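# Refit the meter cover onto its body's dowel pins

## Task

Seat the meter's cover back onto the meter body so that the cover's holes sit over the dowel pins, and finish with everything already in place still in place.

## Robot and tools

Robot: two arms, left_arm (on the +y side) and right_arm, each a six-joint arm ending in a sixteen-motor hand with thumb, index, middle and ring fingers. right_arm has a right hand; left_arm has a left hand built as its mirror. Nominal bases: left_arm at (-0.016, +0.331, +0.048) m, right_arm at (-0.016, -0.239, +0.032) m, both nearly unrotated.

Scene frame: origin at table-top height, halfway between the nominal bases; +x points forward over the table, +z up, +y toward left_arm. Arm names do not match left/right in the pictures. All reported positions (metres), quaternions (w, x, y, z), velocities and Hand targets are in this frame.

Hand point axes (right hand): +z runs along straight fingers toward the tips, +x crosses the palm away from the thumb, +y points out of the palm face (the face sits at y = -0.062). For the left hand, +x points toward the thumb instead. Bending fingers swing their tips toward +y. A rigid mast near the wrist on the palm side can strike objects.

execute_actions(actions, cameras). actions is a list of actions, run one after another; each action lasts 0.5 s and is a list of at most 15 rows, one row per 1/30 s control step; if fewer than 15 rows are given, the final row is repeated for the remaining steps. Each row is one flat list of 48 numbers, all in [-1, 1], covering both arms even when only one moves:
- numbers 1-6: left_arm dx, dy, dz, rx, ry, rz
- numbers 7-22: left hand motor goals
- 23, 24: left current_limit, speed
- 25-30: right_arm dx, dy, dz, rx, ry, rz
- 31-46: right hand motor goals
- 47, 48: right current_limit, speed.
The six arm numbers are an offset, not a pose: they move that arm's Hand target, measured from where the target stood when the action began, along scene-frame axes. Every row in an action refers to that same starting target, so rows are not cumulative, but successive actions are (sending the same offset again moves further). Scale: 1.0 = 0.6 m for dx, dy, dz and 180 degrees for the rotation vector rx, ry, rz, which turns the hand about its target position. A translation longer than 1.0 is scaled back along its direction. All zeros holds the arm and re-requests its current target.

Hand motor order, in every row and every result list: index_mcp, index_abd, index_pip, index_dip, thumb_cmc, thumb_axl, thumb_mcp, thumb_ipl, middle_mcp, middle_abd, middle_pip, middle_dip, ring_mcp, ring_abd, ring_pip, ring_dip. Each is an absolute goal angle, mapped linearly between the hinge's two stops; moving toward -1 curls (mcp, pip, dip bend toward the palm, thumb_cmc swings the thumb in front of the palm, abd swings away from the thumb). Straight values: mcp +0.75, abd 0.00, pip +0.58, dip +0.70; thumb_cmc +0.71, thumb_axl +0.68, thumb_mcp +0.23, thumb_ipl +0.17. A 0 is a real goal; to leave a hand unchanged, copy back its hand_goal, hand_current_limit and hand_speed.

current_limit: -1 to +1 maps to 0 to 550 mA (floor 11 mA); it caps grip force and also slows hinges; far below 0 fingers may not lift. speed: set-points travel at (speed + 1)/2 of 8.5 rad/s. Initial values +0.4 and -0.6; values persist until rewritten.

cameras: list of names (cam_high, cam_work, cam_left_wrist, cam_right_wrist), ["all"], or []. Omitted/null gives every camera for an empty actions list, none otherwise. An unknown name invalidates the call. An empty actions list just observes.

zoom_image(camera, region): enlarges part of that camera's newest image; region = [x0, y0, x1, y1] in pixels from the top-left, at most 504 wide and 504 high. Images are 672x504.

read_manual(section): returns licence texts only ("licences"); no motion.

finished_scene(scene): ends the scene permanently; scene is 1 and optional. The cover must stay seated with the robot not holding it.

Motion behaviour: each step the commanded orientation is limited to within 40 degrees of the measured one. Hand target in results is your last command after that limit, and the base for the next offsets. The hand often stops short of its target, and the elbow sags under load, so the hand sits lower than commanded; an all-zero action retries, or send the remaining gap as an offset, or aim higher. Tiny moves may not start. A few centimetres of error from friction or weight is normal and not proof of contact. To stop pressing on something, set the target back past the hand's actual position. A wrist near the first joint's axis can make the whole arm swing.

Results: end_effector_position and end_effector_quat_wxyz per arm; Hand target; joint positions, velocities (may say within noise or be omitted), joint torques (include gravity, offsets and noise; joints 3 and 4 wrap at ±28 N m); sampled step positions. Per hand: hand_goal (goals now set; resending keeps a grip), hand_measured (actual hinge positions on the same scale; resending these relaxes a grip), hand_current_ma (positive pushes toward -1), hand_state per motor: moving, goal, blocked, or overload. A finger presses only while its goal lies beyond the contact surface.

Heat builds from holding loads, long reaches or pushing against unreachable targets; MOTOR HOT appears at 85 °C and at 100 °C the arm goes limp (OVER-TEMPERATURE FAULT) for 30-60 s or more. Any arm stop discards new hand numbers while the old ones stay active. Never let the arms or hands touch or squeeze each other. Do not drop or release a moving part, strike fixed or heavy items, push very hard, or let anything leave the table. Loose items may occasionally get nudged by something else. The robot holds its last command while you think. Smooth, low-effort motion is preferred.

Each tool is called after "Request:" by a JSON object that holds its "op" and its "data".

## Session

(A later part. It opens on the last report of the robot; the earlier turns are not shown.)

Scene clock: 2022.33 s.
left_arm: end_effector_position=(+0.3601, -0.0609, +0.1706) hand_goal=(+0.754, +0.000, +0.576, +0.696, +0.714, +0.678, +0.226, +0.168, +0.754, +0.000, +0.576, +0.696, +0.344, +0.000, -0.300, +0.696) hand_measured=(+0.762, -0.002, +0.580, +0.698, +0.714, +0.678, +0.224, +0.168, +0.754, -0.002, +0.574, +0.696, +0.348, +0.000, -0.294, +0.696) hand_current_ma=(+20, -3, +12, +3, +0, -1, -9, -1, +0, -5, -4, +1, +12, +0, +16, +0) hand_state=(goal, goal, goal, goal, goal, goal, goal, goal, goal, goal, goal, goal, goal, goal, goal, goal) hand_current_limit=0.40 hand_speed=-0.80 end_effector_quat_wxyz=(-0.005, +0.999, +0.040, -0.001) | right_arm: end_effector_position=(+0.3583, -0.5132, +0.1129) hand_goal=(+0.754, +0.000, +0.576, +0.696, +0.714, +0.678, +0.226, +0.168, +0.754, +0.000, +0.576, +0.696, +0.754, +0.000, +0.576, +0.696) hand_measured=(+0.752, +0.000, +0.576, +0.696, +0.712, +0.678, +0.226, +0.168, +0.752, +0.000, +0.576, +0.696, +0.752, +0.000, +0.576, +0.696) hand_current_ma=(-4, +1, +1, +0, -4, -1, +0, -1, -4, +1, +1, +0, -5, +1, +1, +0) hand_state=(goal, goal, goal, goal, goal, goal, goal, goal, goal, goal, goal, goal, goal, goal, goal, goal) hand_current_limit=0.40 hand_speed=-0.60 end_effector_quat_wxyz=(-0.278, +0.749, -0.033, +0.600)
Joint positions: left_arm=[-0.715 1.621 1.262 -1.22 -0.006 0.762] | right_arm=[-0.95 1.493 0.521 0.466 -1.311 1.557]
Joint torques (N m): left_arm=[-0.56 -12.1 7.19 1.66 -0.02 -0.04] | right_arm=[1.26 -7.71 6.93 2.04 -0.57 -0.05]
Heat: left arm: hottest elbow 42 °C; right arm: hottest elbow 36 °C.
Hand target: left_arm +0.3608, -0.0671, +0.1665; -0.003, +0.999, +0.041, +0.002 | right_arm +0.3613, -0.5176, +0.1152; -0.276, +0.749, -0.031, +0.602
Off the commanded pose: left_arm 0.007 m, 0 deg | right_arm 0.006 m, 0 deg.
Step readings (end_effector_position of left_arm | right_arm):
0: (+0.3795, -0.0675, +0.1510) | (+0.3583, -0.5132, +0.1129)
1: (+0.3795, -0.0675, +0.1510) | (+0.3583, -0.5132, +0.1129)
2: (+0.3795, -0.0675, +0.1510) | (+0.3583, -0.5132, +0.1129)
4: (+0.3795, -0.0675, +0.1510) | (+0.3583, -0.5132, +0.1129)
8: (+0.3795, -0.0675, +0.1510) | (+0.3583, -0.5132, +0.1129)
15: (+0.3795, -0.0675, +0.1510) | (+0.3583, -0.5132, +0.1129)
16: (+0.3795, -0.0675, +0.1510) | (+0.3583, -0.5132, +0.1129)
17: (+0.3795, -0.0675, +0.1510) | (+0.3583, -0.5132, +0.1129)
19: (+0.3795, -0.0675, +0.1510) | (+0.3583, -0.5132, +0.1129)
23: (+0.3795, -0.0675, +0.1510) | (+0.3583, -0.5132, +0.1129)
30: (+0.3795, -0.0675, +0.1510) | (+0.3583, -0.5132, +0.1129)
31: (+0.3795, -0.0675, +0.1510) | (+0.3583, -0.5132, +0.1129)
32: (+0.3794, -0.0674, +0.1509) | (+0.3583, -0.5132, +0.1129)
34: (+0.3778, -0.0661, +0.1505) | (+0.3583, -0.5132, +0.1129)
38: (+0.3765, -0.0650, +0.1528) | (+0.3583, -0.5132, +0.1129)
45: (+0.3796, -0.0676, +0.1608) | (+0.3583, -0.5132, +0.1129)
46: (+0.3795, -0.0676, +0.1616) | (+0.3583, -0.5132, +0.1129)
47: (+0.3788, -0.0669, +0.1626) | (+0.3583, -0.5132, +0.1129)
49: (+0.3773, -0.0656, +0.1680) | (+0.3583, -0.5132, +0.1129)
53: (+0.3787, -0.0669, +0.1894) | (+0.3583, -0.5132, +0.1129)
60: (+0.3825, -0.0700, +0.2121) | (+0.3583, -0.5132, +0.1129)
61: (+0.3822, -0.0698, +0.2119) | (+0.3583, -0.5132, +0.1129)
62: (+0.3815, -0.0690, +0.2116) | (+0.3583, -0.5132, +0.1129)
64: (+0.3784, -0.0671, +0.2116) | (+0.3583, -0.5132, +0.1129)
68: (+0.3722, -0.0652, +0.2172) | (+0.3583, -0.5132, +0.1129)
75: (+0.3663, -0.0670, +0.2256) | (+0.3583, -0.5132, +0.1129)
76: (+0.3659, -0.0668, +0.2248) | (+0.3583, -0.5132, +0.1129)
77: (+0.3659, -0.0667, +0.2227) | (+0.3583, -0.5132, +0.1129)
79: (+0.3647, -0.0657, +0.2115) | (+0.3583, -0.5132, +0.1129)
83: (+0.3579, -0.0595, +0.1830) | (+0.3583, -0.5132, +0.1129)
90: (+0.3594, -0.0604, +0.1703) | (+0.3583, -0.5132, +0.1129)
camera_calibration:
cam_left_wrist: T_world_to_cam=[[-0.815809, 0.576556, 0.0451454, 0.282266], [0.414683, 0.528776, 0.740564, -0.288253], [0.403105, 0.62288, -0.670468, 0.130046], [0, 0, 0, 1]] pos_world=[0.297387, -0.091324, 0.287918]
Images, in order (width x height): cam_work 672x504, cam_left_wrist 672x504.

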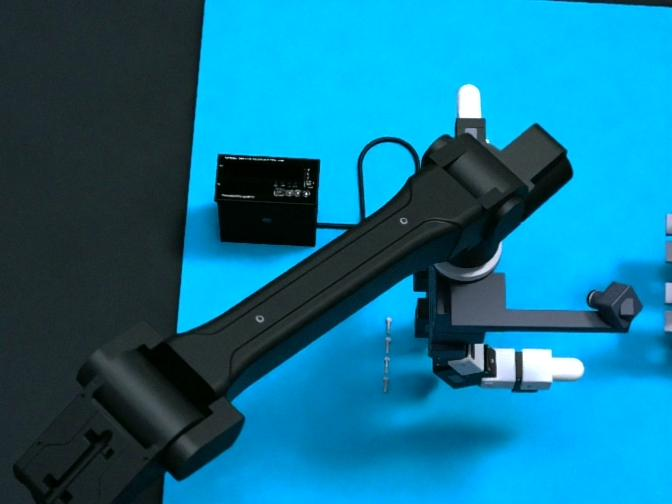

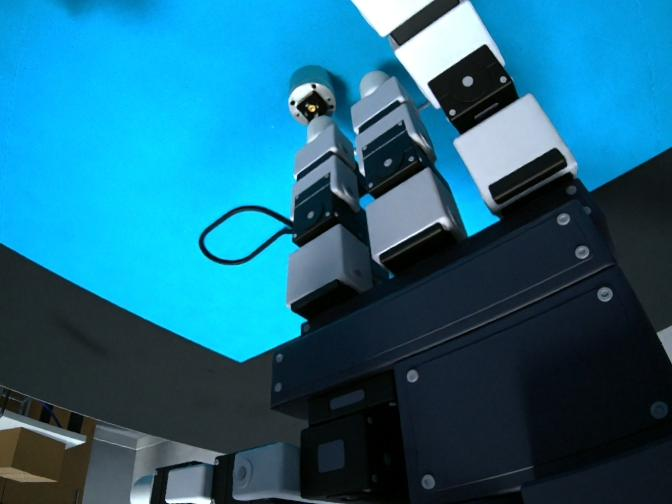

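Request:
{"op": "execute_actions", "data": {"actions": [[[0,0.0125,0,0,0,0,0.754,0,0.576,0.696,0.714,0.678,0.226,0.168,0.754,0,0.576,0.696,0.343,0,-0.3,0.696,0.4,-0.8,0,0,0,0,0,0,0.754,0,0.576,0.696,0.714,0.678,0.226,0.168,0.754,0,0.576,0.696,0.754,0,0.576,0.696,0.4,-0.6]]], "cameras": ["cam_left_wrist"]}}

Request:
{"op": "zoom_image", "data": {"camera": "cam_left_wrist", "region": [270, 50, 370, 150]}}

Scene clock: 2060.73 s.
left_arm: end_effector_position=(+0.3594, -0.0599, +0.1679) hand_goal=(+0.754, +0.000, +0.576, +0.696, +0.714, +0.678, +0.226, +0.168, +0.754, +0.000, +0.576, +0.696, +0.344, +0.000, -0.300, +0.696) hand_measured=(+0.762, +0.000, +0.582, +0.698, +0.714, +0.678, +0.224, +0.168, +0.754, -0.002, +0.574, +0.696, +0.348, +0.000, -0.294, +0.696) hand_current_ma=(+22, -1, +12, +3, +0, -1, -9, -1, +0, -5, -4, +1, +12, +0, +16, +0) hand_state=(goal, goal, goal, goal, goal, goal, goal, goal, goal, goal, goal, goal, goal, goal, goal, goal) hand_current_limit=0.40 hand_speed=-0.80 end_effector_quat_wxyz=(-0.006, +0.999, +0.040, -0.001) | right_arm: end_effector_position=(+0.3583, -0.5132, +0.1129) hand_goal=(+0.754, +0.000, +0.576, +0.696, +0.714, +0.678, +0.226, +0.168, +0.754, +0.000, +0.576, +0.696, +0.754, +0.000, +0.576, +0.696) hand_measured=(+0.752, +0.000, +0.576, +0.696, +0.712, +0.678, +0.226, +0.168, +0.752, +0.000, +0.576, +0.696, +0.752, +0.000, +0.576, +0.696) hand_current_ma=(-4, +1, +1, +0, -4, -1, +0, -1, -4, +1, +1, +0, -5, +1, +1, +0) hand_state=(goal, goal, goal, goal, goal, goal, goal, goal, goal, goal, goal, goal, goal, goal, goal, goal) hand_current_limit=0.40 hand_speed=-0.60 end_effector_quat_wxyz=(-0.278, +0.749, -0.033, +0.600)
Joint positions: left_arm=[-0.715 1.621 1.255 -1.214 -0.008 0.762] | right_arm=[-0.95 1.493 0.521 0.466 -1.311 1.557]
Joint torques (N m): left_arm=[0.38 -12.86 6.49 1.59 0.04 0.09] | right_arm=[1.08 -8.18 6.99 2.09 -0.56 -0.03]
Heat: left arm: hottest elbow 42 °C; right arm: hottest elbow 36 °C.
Hand target: left_arm +0.3608, -0.0596, +0.1665; -0.003, +0.999, +0.041, +0.002 | right_arm +0.3613, -0.5176, +0.1152; -0.276, +0.749, -0.031, +0.602
Off the commanded pose: left_arm 0.002 m, 0 deg | right_arm 0.006 m, 0 deg.
Step readings (end_effector_position of left_arm | right_arm):
0: (+0.3601, -0.0609, +0.1706) | (+0.3583, -0.5132, +0.1129)
1: (+0.3601, -0.0609, +0.1706) | (+0.3583, -0.5132, +0.1129)
2: (+0.3602, -0.0610, +0.1706) | (+0.3583, -0.5132, +0.1129)
4: (+0.3600, -0.0608, +0.1699) | (+0.3583, -0.5132, +0.1129)
8: (+0.3596, -0.0601, +0.1684) | (+0.3583, -0.5132, +0.1129)
15: (+0.3594, -0.0599, +0.1679) | (+0.3583, -0.5132, +0.1129)
camera_calibration:
cam_left_wrist: T_world_to_cam=[[-0.815835, 0.576447, 0.0460639, 0.281008], [0.414363, 0.527156, 0.741896, -0.286784], [0.403381, 0.624353, -0.66893, 0.127674], [0, 0, 0, 1]] pos_world=[0.296587, -0.0905194, 0.285225]
Images, in order (width x height): cam_left_wrist 672x504.

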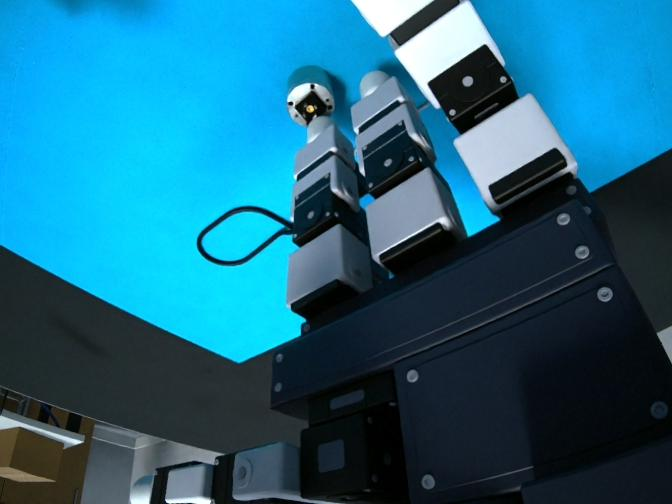

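Scaled by 5.040 from the camera's 672x504 image, which has a finer 960x720 frame.

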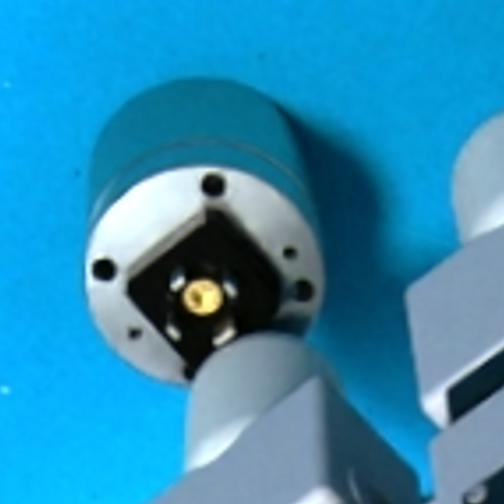

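Request:
{"op": "execute_actions", "data": {"actions": [[[0.001,0.018,0,0,0,0,0.74,0,0.576,0.696,0.714,0.678,0.226,0.168,0.754,0,0.576,0.696,0.343,0,-0.3,0.696,0.4,-0.8,0,0,0,0,0,0,0.754,0,0.576,0.696,0.714,0.678,0.226,0.168,0.754,0,0.576,0.696,0.754,0,0.576,0.696,0.4,-0.6]],[[0,0,0,0,0,0,0.754,0,0.576,0.696,0.714,0.678,0.226,0.168,0.754,0,0.576,0.696,0.343,0,-0.3,0.696,0.4,-0.8,0,0,0,0,0,0,0.754,0,0.576,0.696,0.714,0.678,0.226,0.168,0.754,0,0.576,0.696,0.754,0,0.576,0.696,0.4,-0.6]]], "cameras": ["cam_left_wrist"]}}

Request:
{"op": "zoom_image", "data": {"camera": "cam_left_wrist", "region": [270, 50, 370, 150]}}

Scene clock: 2078.53 s.
left_arm: end_effector_position=(+0.3576, -0.0516, +0.1616) hand_goal=(+0.754, +0.000, +0.576, +0.696, +0.714, +0.678, +0.226, +0.168, +0.754, +0.000, +0.576, +0.696, +0.344, +0.000, -0.300, +0.696) hand_measured=(+0.750, +0.002, +0.578, +0.698, +0.714, +0.678, +0.224, +0.168, +0.754, -0.002, +0.574, +0.696, +0.348, +0.000, -0.294, +0.696) hand_current_ma=(-13, +3, +3, +3, +0, -1, -9, -1, +0, -5, -4, +1, +12, +0, +16, +0) hand_state=(goal, goal, goal, goal, goal, goal, goal, goal, goal, goal, goal, goal, goal, goal, goal, goal) hand_current_limit=0.40 hand_speed=-0.80 end_effector_quat_wxyz=(-0.010, +0.999, +0.042, -0.004) | right_arm: end_effector_position=(+0.3583, -0.5132, +0.1129) hand_goal=(+0.754, +0.000, +0.576, +0.696, +0.714, +0.678, +0.226, +0.168, +0.754, +0.000, +0.576, +0.696, +0.754, +0.000, +0.576, +0.696) hand_measured=(+0.752, +0.000, +0.576, +0.696, +0.712, +0.678, +0.226, +0.168, +0.752, +0.000, +0.576, +0.696, +0.752, +0.000, +0.576, +0.696) hand_current_ma=(-4, +1, +1, +0, -4, -1, +0, -1, -4, +1, +1, +0, -5, +1, +1, +0) hand_state=(goal, goal, goal, goal, goal, goal, goal, goal, goal, goal, goal, goal, goal, goal, goal, goal) hand_current_limit=0.40 hand_speed=-0.60 end_effector_quat_wxyz=(-0.278, +0.749, -0.033, +0.600)
Joint positions: left_arm=[-0.705 1.615 1.233 -1.208 -0.009 0.768] | right_arm=[-0.95 1.493 0.521 0.466 -1.311 1.557]
Joint torques (N m): left_arm=[1.03 -13.63 6.65 1.46 0.05 0.18] | right_arm=[1.03 -8.35 6.83 2.03 -0.55 -0.05]
Heat: left arm: hottest elbow 42 °C; right arm: hottest elbow 36 °C.
Hand target: left_arm +0.3614, -0.0488, +0.1664; -0.003, +0.999, +0.041, +0.002 | right_arm +0.3613, -0.5176, +0.1152; -0.276, +0.749, -0.031, +0.602
Off the commanded pose: left_arm 0.007 m, 1 deg | right_arm 0.006 m, 0 deg.
Step readings (end_effector_position of left_arm | right_arm):
0: (+0.3594, -0.0599, +0.1679) | (+0.3583, -0.5132, +0.1129)
1: (+0.3593, -0.0598, +0.1678) | (+0.3583, -0.5132, +0.1129)
2: (+0.3592, -0.0596, +0.1675) | (+0.3583, -0.5132, +0.1129)
4: (+0.3586, -0.0580, +0.1663) | (+0.3583, -0.5132, +0.1129)
8: (+0.3579, -0.0533, +0.1629) | (+0.3583, -0.5132, +0.1129)
15: (+0.3577, -0.0516, +0.1616) | (+0.3583, -0.5132, +0.1129)
16: (+0.3577, -0.0516, +0.1616) | (+0.3583, -0.5132, +0.1129)
17: (+0.3577, -0.0516, +0.1616) | (+0.3583, -0.5132, +0.1129)
19: (+0.3577, -0.0516, +0.1616) | (+0.3583, -0.5132, +0.1129)
23: (+0.3576, -0.0516, +0.1616) | (+0.3583, -0.5132, +0.1129)
30: (+0.3576, -0.0516, +0.1616) | (+0.3583, -0.5132, +0.1129)
camera_calibration:
cam_left_wrist: T_world_to_cam=[[-0.817635, 0.572946, 0.0566221, 0.273804], [0.417978, 0.523081, 0.742752, -0.287335], [0.395939, 0.630967, -0.667168, 0.121766], [0, 0, 0, 1]] pos_world=[0.29576, -0.0834061, 0.279154]
Images, in order (width x height): cam_left_wrist 672x504.

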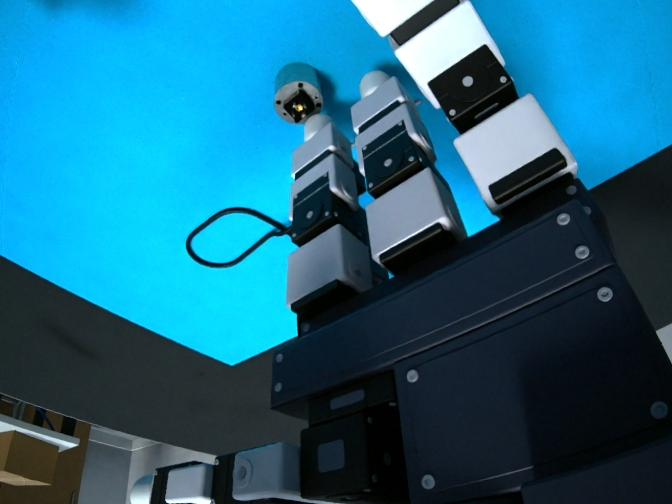

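Scaled by 5.040 from the camera's 672x504 image, which has a finer 960x720 frame.

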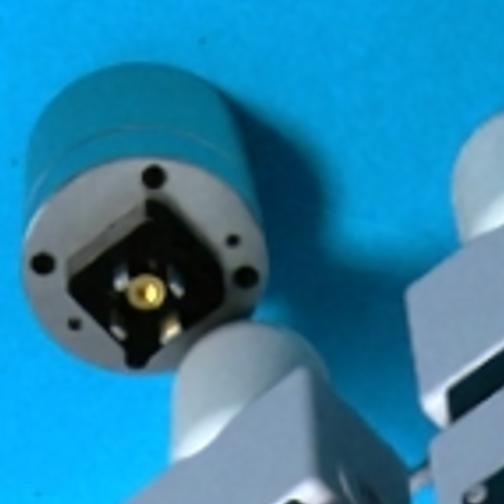

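Request:
{"op": "execute_actions", "data": {"actions": [[[0,0,-0.004,0,0,0,0.754,0,0.576,0.696,0.714,0.678,0.226,0.168,0.754,0,0.576,0.696,0.343,0,-0.3,0.696,0.4,-0.8,0,0,0,0,0,0,0.754,0,0.576,0.696,0.714,0.678,0.226,0.168,0.754,0,0.576,0.696,0.754,0,0.576,0.696,0.4,-0.6]]], "cameras": ["cam_left_wrist"]}}

Request:
{"op": "zoom_image", "data": {"camera": "cam_left_wrist", "region": [270, 50, 340, 120]}}

Scene clock: 2091.47 s.
left_arm: end_effector_position=(+0.3583, -0.0523, +0.1617) hand_goal=(+0.754, +0.000, +0.576, +0.696, +0.714, +0.678, +0.226, +0.168, +0.754, +0.000, +0.576, +0.696, +0.344, +0.000, -0.300, +0.696) hand_measured=(+0.752, +0.000, +0.578, +0.698, +0.714, +0.678, +0.224, +0.168, +0.754, -0.002, +0.574, +0.696, +0.348, +0.000, -0.294, +0.696) hand_current_ma=(-6, +0, +3, +3, +0, -1, -9, -1, +0, -5, -4, +1, +12, +0, +16, +0) hand_state=(goal, goal, goal, goal, goal, goal, goal, goal, goal, goal, goal, goal, goal, goal, goal, goal) hand_current_limit=0.40 hand_speed=-0.80 end_effector_quat_wxyz=(-0.008, +0.999, +0.042, -0.002) | right_arm: end_effector_position=(+0.3583, -0.5132, +0.1129) hand_goal=(+0.754, +0.000, +0.576, +0.696, +0.714, +0.678, +0.226, +0.168, +0.754, +0.000, +0.576, +0.696, +0.754, +0.000, +0.576, +0.696) hand_measured=(+0.752, +0.000, +0.576, +0.696, +0.712, +0.678, +0.226, +0.168, +0.752, +0.000, +0.576, +0.696, +0.752, +0.000, +0.576, +0.696) hand_current_ma=(-4, +1, +1, +0, -4, -1, +0, -1, -4, +1, +1, +0, -5, +1, +1, +0) hand_state=(goal, goal, goal, goal, goal, goal, goal, goal, goal, goal, goal, goal, goal, goal, goal, goal) hand_current_limit=0.40 hand_speed=-0.60 end_effector_quat_wxyz=(-0.278, +0.749, -0.033, +0.600)
Joint positions: left_arm=[-0.705 1.615 1.232 -1.202 -0.009 0.768] | right_arm=[-0.95 1.493 0.521 0.466 -1.311 1.557]
Joint torques (N m): left_arm=[1.14 -13.86 6.28 1.46 0.06 0.16] | right_arm=[0.79 -7.53 6.95 2.1 -0.54 -0.04]
Heat: left arm: hottest elbow 42 °C; right arm: hottest elbow 36 °C.
Hand target: left_arm +0.3614, -0.0488, +0.1641; -0.003, +0.999, +0.041, +0.002 | right_arm +0.3613, -0.5176, +0.1152; -0.276, +0.749, -0.031, +0.602
Off the commanded pose: left_arm 0.005 m, 1 deg | right_arm 0.006 m, 0 deg.
Step readings (end_effector_position of left_arm | right_arm):
0: (+0.3576, -0.0516, +0.1616) | (+0.3583, -0.5132, +0.1129)
1: (+0.3576, -0.0516, +0.1616) | (+0.3583, -0.5132, +0.1129)
2: (+0.3577, -0.0517, +0.1617) | (+0.3583, -0.5132, +0.1129)
4: (+0.3581, -0.0520, +0.1618) | (+0.3583, -0.5132, +0.1129)
8: (+0.3583, -0.0522, +0.1617) | (+0.3583, -0.5132, +0.1129)
15: (+0.3583, -0.0523, +0.1617) | (+0.3583, -0.5132, +0.1129)
camera_calibration:
cam_left_wrist: T_world_to_cam=[[-0.817811, 0.573162, 0.0516808, 0.275625], [0.415211, 0.525481, 0.74261, -0.286286], [0.398478, 0.628773, -0.667728, 0.120987], [0, 0, 0, 1]] pos_world=[0.296067, -0.0836128, 0.279141]
Images, in order (width x height): cam_left_wrist 672x504.

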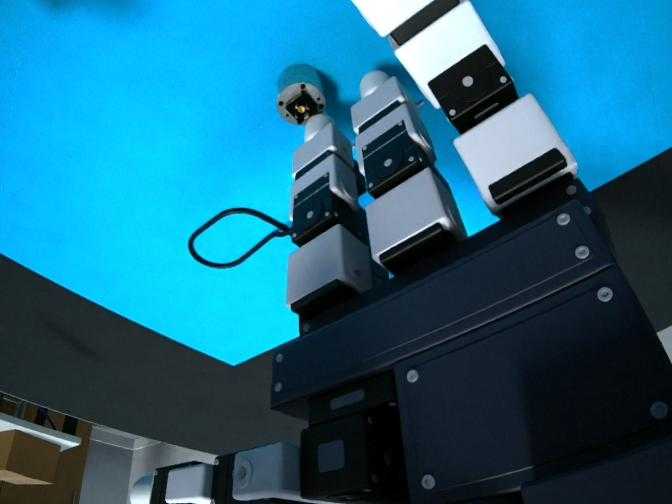

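Scaled by 7.200 from the camera's 672x504 image, which has a finer 960x720 frame.

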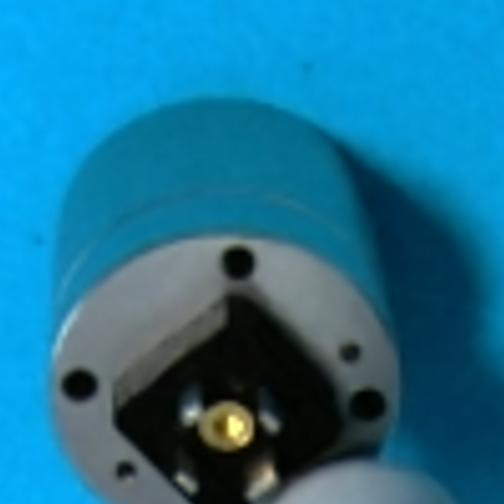

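Request:
{"op": "execute_actions", "data": {"actions": [[[0,-0.002,-0.008,0,0,0,0.754,0,0.576,0.696,0.714,0.678,0.226,0.168,0.754,0,0.576,0.696,0.343,0,-0.3,0.696,0.4,-0.8,0,0,0,0,0,0,0.754,0,0.576,0.696,0.714,0.678,0.226,0.168,0.754,0,0.576,0.696,0.754,0,0.576,0.696,0.4,-0.6]]], "cameras": ["cam_left_wrist"]}}

Request:
{"op": "zoom_image", "data": {"camera": "cam_left_wrist", "region": [270, 50, 340, 120]}}

Scene clock: 2119.53 s.
left_arm: end_effector_position=(+0.3590, -0.0528, +0.1616) hand_goal=(+0.754, +0.000, +0.576, +0.696, +0.714, +0.678, +0.226, +0.168, +0.754, +0.000, +0.576, +0.696, +0.344, +0.000, -0.300, +0.696) hand_measured=(+0.758, -0.010, +0.578, +0.698, +0.714, +0.678, +0.224, +0.168, +0.754, -0.002, +0.574, +0.696, +0.348, +0.000, -0.294, +0.696) hand_current_ma=(+8, -23, +4, +3, +0, -1, -9, -1, +0, -5, -4, +1, +12, +0, +16, +0) hand_state=(goal, goal, goal, goal, goal, goal, goal, goal, goal, goal, goal, goal, goal, goal, goal, goal) hand_current_limit=0.40 hand_speed=-0.80 end_effector_quat_wxyz=(-0.006, +0.999, +0.042, +0.000) | right_arm: end_effector_position=(+0.3583, -0.5132, +0.1129) hand_goal=(+0.754, +0.000, +0.576, +0.696, +0.714, +0.678, +0.226, +0.168, +0.754, +0.000, +0.576, +0.696, +0.754, +0.000, +0.576, +0.696) hand_measured=(+0.752, +0.000, +0.576, +0.696, +0.712, +0.678, +0.226, +0.168, +0.752, +0.000, +0.576, +0.696, +0.752, +0.000, +0.576, +0.696) hand_current_ma=(-4, +1, +1, +0, -4, -1, +0, -1, -4, +1, +1, +0, -5, +1, +1, +0) hand_state=(goal, goal, goal, goal, goal, goal, goal, goal, goal, goal, goal, goal, goal, goal, goal, goal) hand_current_limit=0.40 hand_speed=-0.60 end_effector_quat_wxyz=(-0.278, +0.749, -0.033, +0.600)
Joint positions: left_arm=[-0.705 1.614 1.229 -1.194 -0.009 0.768] | right_arm=[-0.95 1.493 0.521 0.466 -1.311 1.557]
Joint torques (N m): left_arm=[1.14 -12.69 6.12 1.66 0.06 0.16] | right_arm=[1.2 -8 6.9 2.09 -0.54 -0.05]
Heat: left arm: hottest elbow 41 °C; right arm: hottest elbow 36 °C.
Hand target: left_arm +0.3614, -0.0500, +0.1593; -0.003, +0.999, +0.041, +0.002 | right_arm +0.3613, -0.5176, +0.1152; -0.276, +0.749, -0.031, +0.602
Off the commanded pose: left_arm 0.004 m, 0 deg | right_arm 0.006 m, 0 deg.
Step readings (end_effector_position of left_arm | right_arm):
0: (+0.3583, -0.0523, +0.1617) | (+0.3583, -0.5132, +0.1129)
1: (+0.3583, -0.0523, +0.1617) | (+0.3583, -0.5132, +0.1129)
2: (+0.3583, -0.0522, +0.1615) | (+0.3583, -0.5132, +0.1129)
4: (+0.3586, -0.0525, +0.1616) | (+0.3583, -0.5132, +0.1129)
8: (+0.3589, -0.0527, +0.1615) | (+0.3583, -0.5132, +0.1129)
15: (+0.3590, -0.0528, +0.1616) | (+0.3583, -0.5132, +0.1129)
camera_calibration:
cam_left_wrist: T_world_to_cam=[[-0.818057, 0.573328, 0.0455899, 0.277578], [0.411794, 0.528542, 0.742341, -0.284697], [0.401508, 0.62605, -0.66847, 0.119882], [0, 0, 0, 1]] pos_world=[0.296177, -0.0837213, 0.278825]
Images, in order (width x height): cam_left_wrist 672x504.

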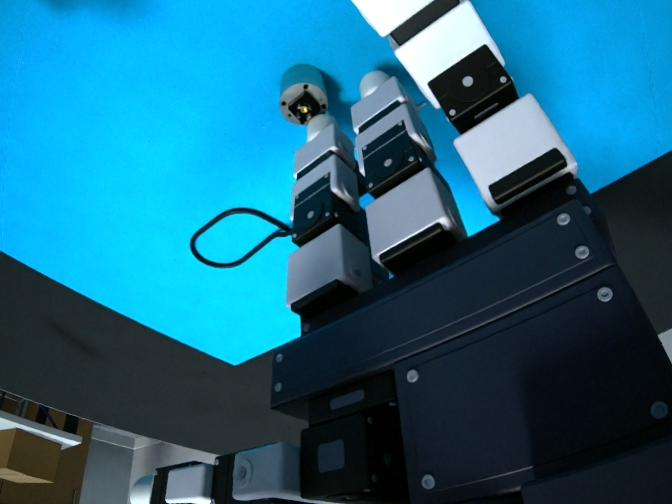

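Scaled by 7.200 from the camera's 672x504 image, which has a finer 960x720 frame.

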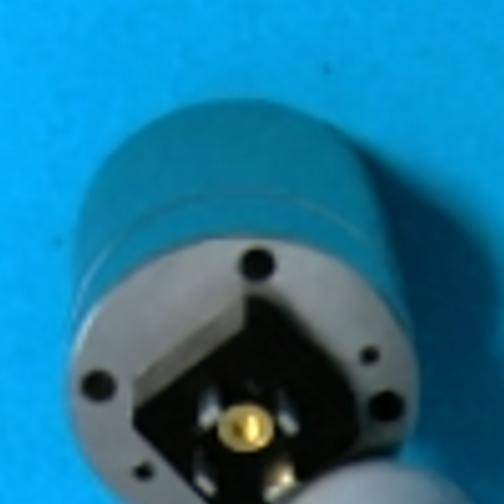

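Request:
{"op": "execute_actions", "data": {"actions": [[[0,0.01,0.06,0,0,0,0.754,0,0.576,0.696,0.714,0.678,0.226,0.168,0.754,0,0.576,0.696,0.343,0,-0.3,0.696,0.4,-0.8,0,0,0,0,0,0,0.754,0,0.576,0.696,0.714,0.678,0.226,0.168,0.754,0,0.576,0.696,0.754,0,0.576,0.696,0.4,-0.6]],[[0,0.02,0.12,0,0,0,0.754,0,0.576,0.696,0.714,0.678,0.226,0.168,0.754,0,0.576,0.696,0.343,0,-0.3,0.696,0.4,-0.8,0,0,0,0,0,0,0.754,0,0.576,0.696,0.714,0.678,0.226,0.168,0.754,0,0.576,0.696,0.754,0,0.576,0.696,0.4,-0.6]],[[-0.01,0.12,0.1,0,0,0,0.754,0,0.576,0.696,0.714,0.678,0.226,0.168,0.754,0,0.576,0.696,0.343,0,-0.3,0.696,0.4,-0.8,0,0,0,0,0,0,0.754,0,0.576,0.696,0.714,0.678,0.226,0.168,0.754,0,0.576,0.696,0.754,0,0.576,0.696,0.4,-0.6]],[[-0.01,0.13,0.0,0,0,0,0.754,0,0.576,0.696,0.714,0.678,0.226,0.168,0.754,0,0.576,0.696,0.343,0,-0.3,0.696,0.4,-0.8,0,0,0,0,0,0,0.754,0,0.576,0.696,0.714,0.678,0.226,0.168,0.754,0,0.576,0.696,0.754,0,0.576,0.696,0.4,-0.6]],[[-0.01,0.13,0.0,0,0,0,0.754,0,0.576,0.696,0.714,0.678,0.226,0.168,0.754,0,0.576,0.696,0.343,0,-0.3,0.696,0.4,-0.8,0,0,0,0,0,0,0.754,0,0.576,0.696,0.714,0.678,0.226,0.168,0.754,0,0.576,0.696,0.754,0,0.576,0.696,0.4,-0.6]]], "cameras": ["cam_left_wrist","cam_work","cam_high"]}}

Request:
{"op": "zoom_image", "data": {"camera": "cam_work", "region": [440, 302, 486, 352]}}

Request:
{"op": "zoom_image", "data": {"camera": "cam_work", "region": [448, 306, 480, 338]}}

Scene clock: 2145.03 s.
left_arm: end_effector_position=(+0.3457, +0.1939, +0.3261) hand_goal=(+0.754, +0.000, +0.576, +0.696, +0.714, +0.678, +0.226, +0.168, +0.754, +0.000, +0.576, +0.696, +0.344, +0.000, -0.300, +0.696) hand_measured=(+0.752, -0.002, +0.578, +0.698, +0.714, +0.678, +0.222, +0.168, +0.752, -0.002, +0.574, +0.696, +0.348, +0.000, -0.294, +0.696) hand_current_ma=(-3, -4, +2, +3, -1, -1, -9, -1, -4, -4, -4, +1, +10, +0, +16, +0) hand_state=(goal, goal, goal, goal, goal, goal, goal, goal, goal, goal, goal, goal, goal, goal, goal, goal) hand_current_limit=0.40 hand_speed=-0.80 end_effector_quat_wxyz=(-0.005, +0.999, +0.044, +0.003) | right_arm: end_effector_position=(+0.3583, -0.5132, +0.1129) hand_goal=(+0.754, +0.000, +0.576, +0.696, +0.714, +0.678, +0.226, +0.168, +0.754, +0.000, +0.576, +0.696, +0.754, +0.000, +0.576, +0.696) hand_measured=(+0.752, +0.000, +0.576, +0.696, +0.712, +0.678, +0.226, +0.168, +0.752, +0.000, +0.576, +0.696, +0.752, +0.000, +0.576, +0.696) hand_current_ma=(-4, +1, +1, +0, -4, -1, +0, -1, -4, +1, +1, +0, -5, +1, +1, +0) hand_state=(goal, goal, goal, goal, goal, goal, goal, goal, goal, goal, goal, goal, goal, goal, goal, goal) hand_current_limit=0.40 hand_speed=-0.60 end_effector_quat_wxyz=(-0.278, +0.749, -0.033, +0.600)
Joint positions: left_arm=[-0.153 1.215 1.26 -1.612 -0.012 1.317] | right_arm=[-0.95 1.493 0.521 0.466 -1.311 1.557]
Joint torques (N m): left_arm=[0.97 -8.12 7.51 0.73 0.21 0.19] | right_arm=[1.26 -8.12 7.05 2.04 -0.53 -0.04]
Heat: left arm: hottest elbow 41 °C; right arm: hottest elbow 36 °C.
Hand target: left_arm +0.3434, +0.1961, +0.3272; -0.003, +0.999, +0.041, +0.002 | right_arm +0.3613, -0.5176, +0.1152; -0.276, +0.749, -0.031, +0.602
Off the commanded pose: left_arm 0.003 m, 0 deg | right_arm 0.006 m, 0 deg.
Step readings (end_effector_position of left_arm | right_arm):
0: (+0.3590, -0.0528, +0.1616) | (+0.3583, -0.5132, +0.1129)
1: (+0.3590, -0.0528, +0.1616) | (+0.3583, -0.5132, +0.1129)
2: (+0.3585, -0.0524, +0.1620) | (+0.3583, -0.5132, +0.1129)
4: (+0.3558, -0.0497, +0.1630) | (+0.3583, -0.5132, +0.1129)
8: (+0.3505, -0.0430, +0.1689) | (+0.3583, -0.5132, +0.1129)
15: (+0.3490, -0.0398, +0.1757) | (+0.3583, -0.5132, +0.1129)
16: (+0.3489, -0.0395, +0.1758) | (+0.3583, -0.5132, +0.1129)
17: (+0.3473, -0.0377, +0.1771) | (+0.3583, -0.5132, +0.1129)
19: (+0.3443, -0.0337, +0.1850) | (+0.3583, -0.5132, +0.1129)
23: (+0.3469, -0.0292, +0.2219) | (+0.3583, -0.5132, +0.1129)
30: (+0.3529, -0.0299, +0.2606) | (+0.3583, -0.5132, +0.1129)
31: (+0.3525, -0.0293, +0.2604) | (+0.3583, -0.5132, +0.1129)
32: (+0.3506, -0.0253, +0.2600) | (+0.3583, -0.5132, +0.1129)
34: (+0.3472, -0.0133, +0.2624) | (+0.3583, -0.5132, +0.1129)
38: (+0.3499, +0.0244, +0.2858) | (+0.3583, -0.5132, +0.1129)
45: (+0.3501, +0.0450, +0.3168) | (+0.3583, -0.5132, +0.1129)
46: (+0.3498, +0.0449, +0.3169) | (+0.3583, -0.5132, +0.1129)
47: (+0.3493, +0.0462, +0.3169) | (+0.3583, -0.5132, +0.1129)
49: (+0.3501, +0.0569, +0.3161) | (+0.3583, -0.5132, +0.1129)
53: (+0.3548, +0.0991, +0.3180) | (+0.3583, -0.5132, +0.1129)
60: (+0.3544, +0.1173, +0.3287) | (+0.3583, -0.5132, +0.1129)
61: (+0.3538, +0.1173, +0.3283) | (+0.3583, -0.5132, +0.1129)
62: (+0.3523, +0.1192, +0.3274) | (+0.3583, -0.5132, +0.1129)
64: (+0.3499, +0.1330, +0.3230) | (+0.3583, -0.5132, +0.1129)
68: (+0.3506, +0.1788, +0.3196) | (+0.3583, -0.5132, +0.1129)
75: (+0.3483, +0.1952, +0.3260) | (+0.3583, -0.5132, +0.1129)
camera_calibration:
cam_left_wrist: T_world_to_cam=[[-0.820773, 0.569944, 0.0386657, 0.121651], [0.404043, 0.531346, 0.744594, -0.530347], [0.403832, 0.626765, -0.666397, 0.0791213], [0, 0, 0, 1]] pos_world=[0.282179, 0.162873, 0.442916]
Images, in order (width x height): cam_high 672x504, cam_work 672x504, cam_left_wrist 672x504.

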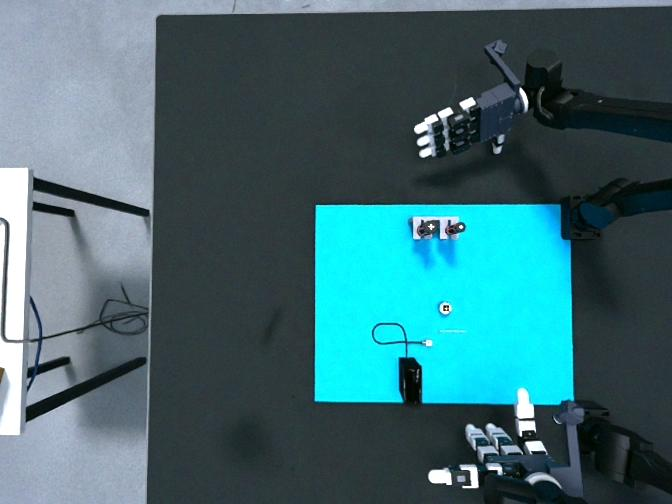

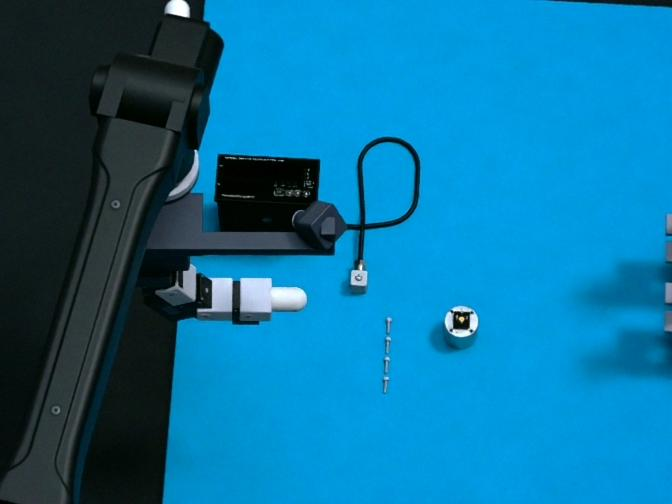

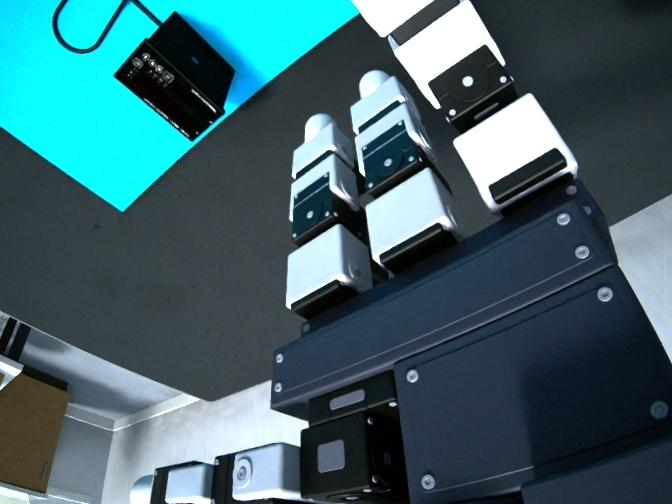

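Scaled by 10.080.

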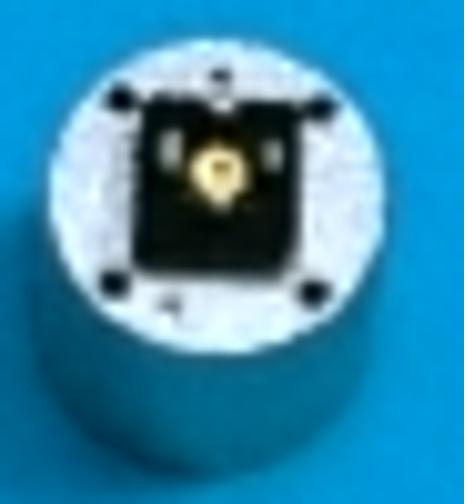

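Scaled by 15.750.

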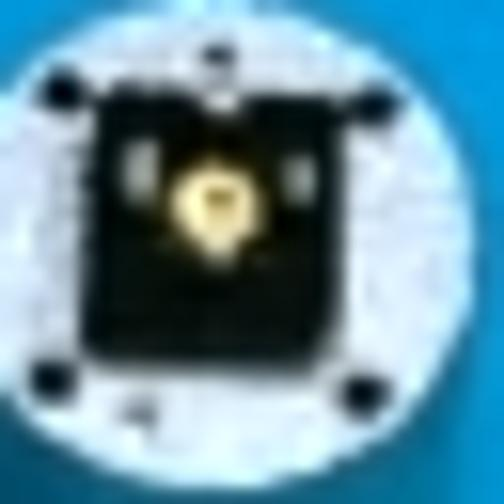

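Request:
{"op": "finished_scene", "data": {}}

The scene is finished: the task was done.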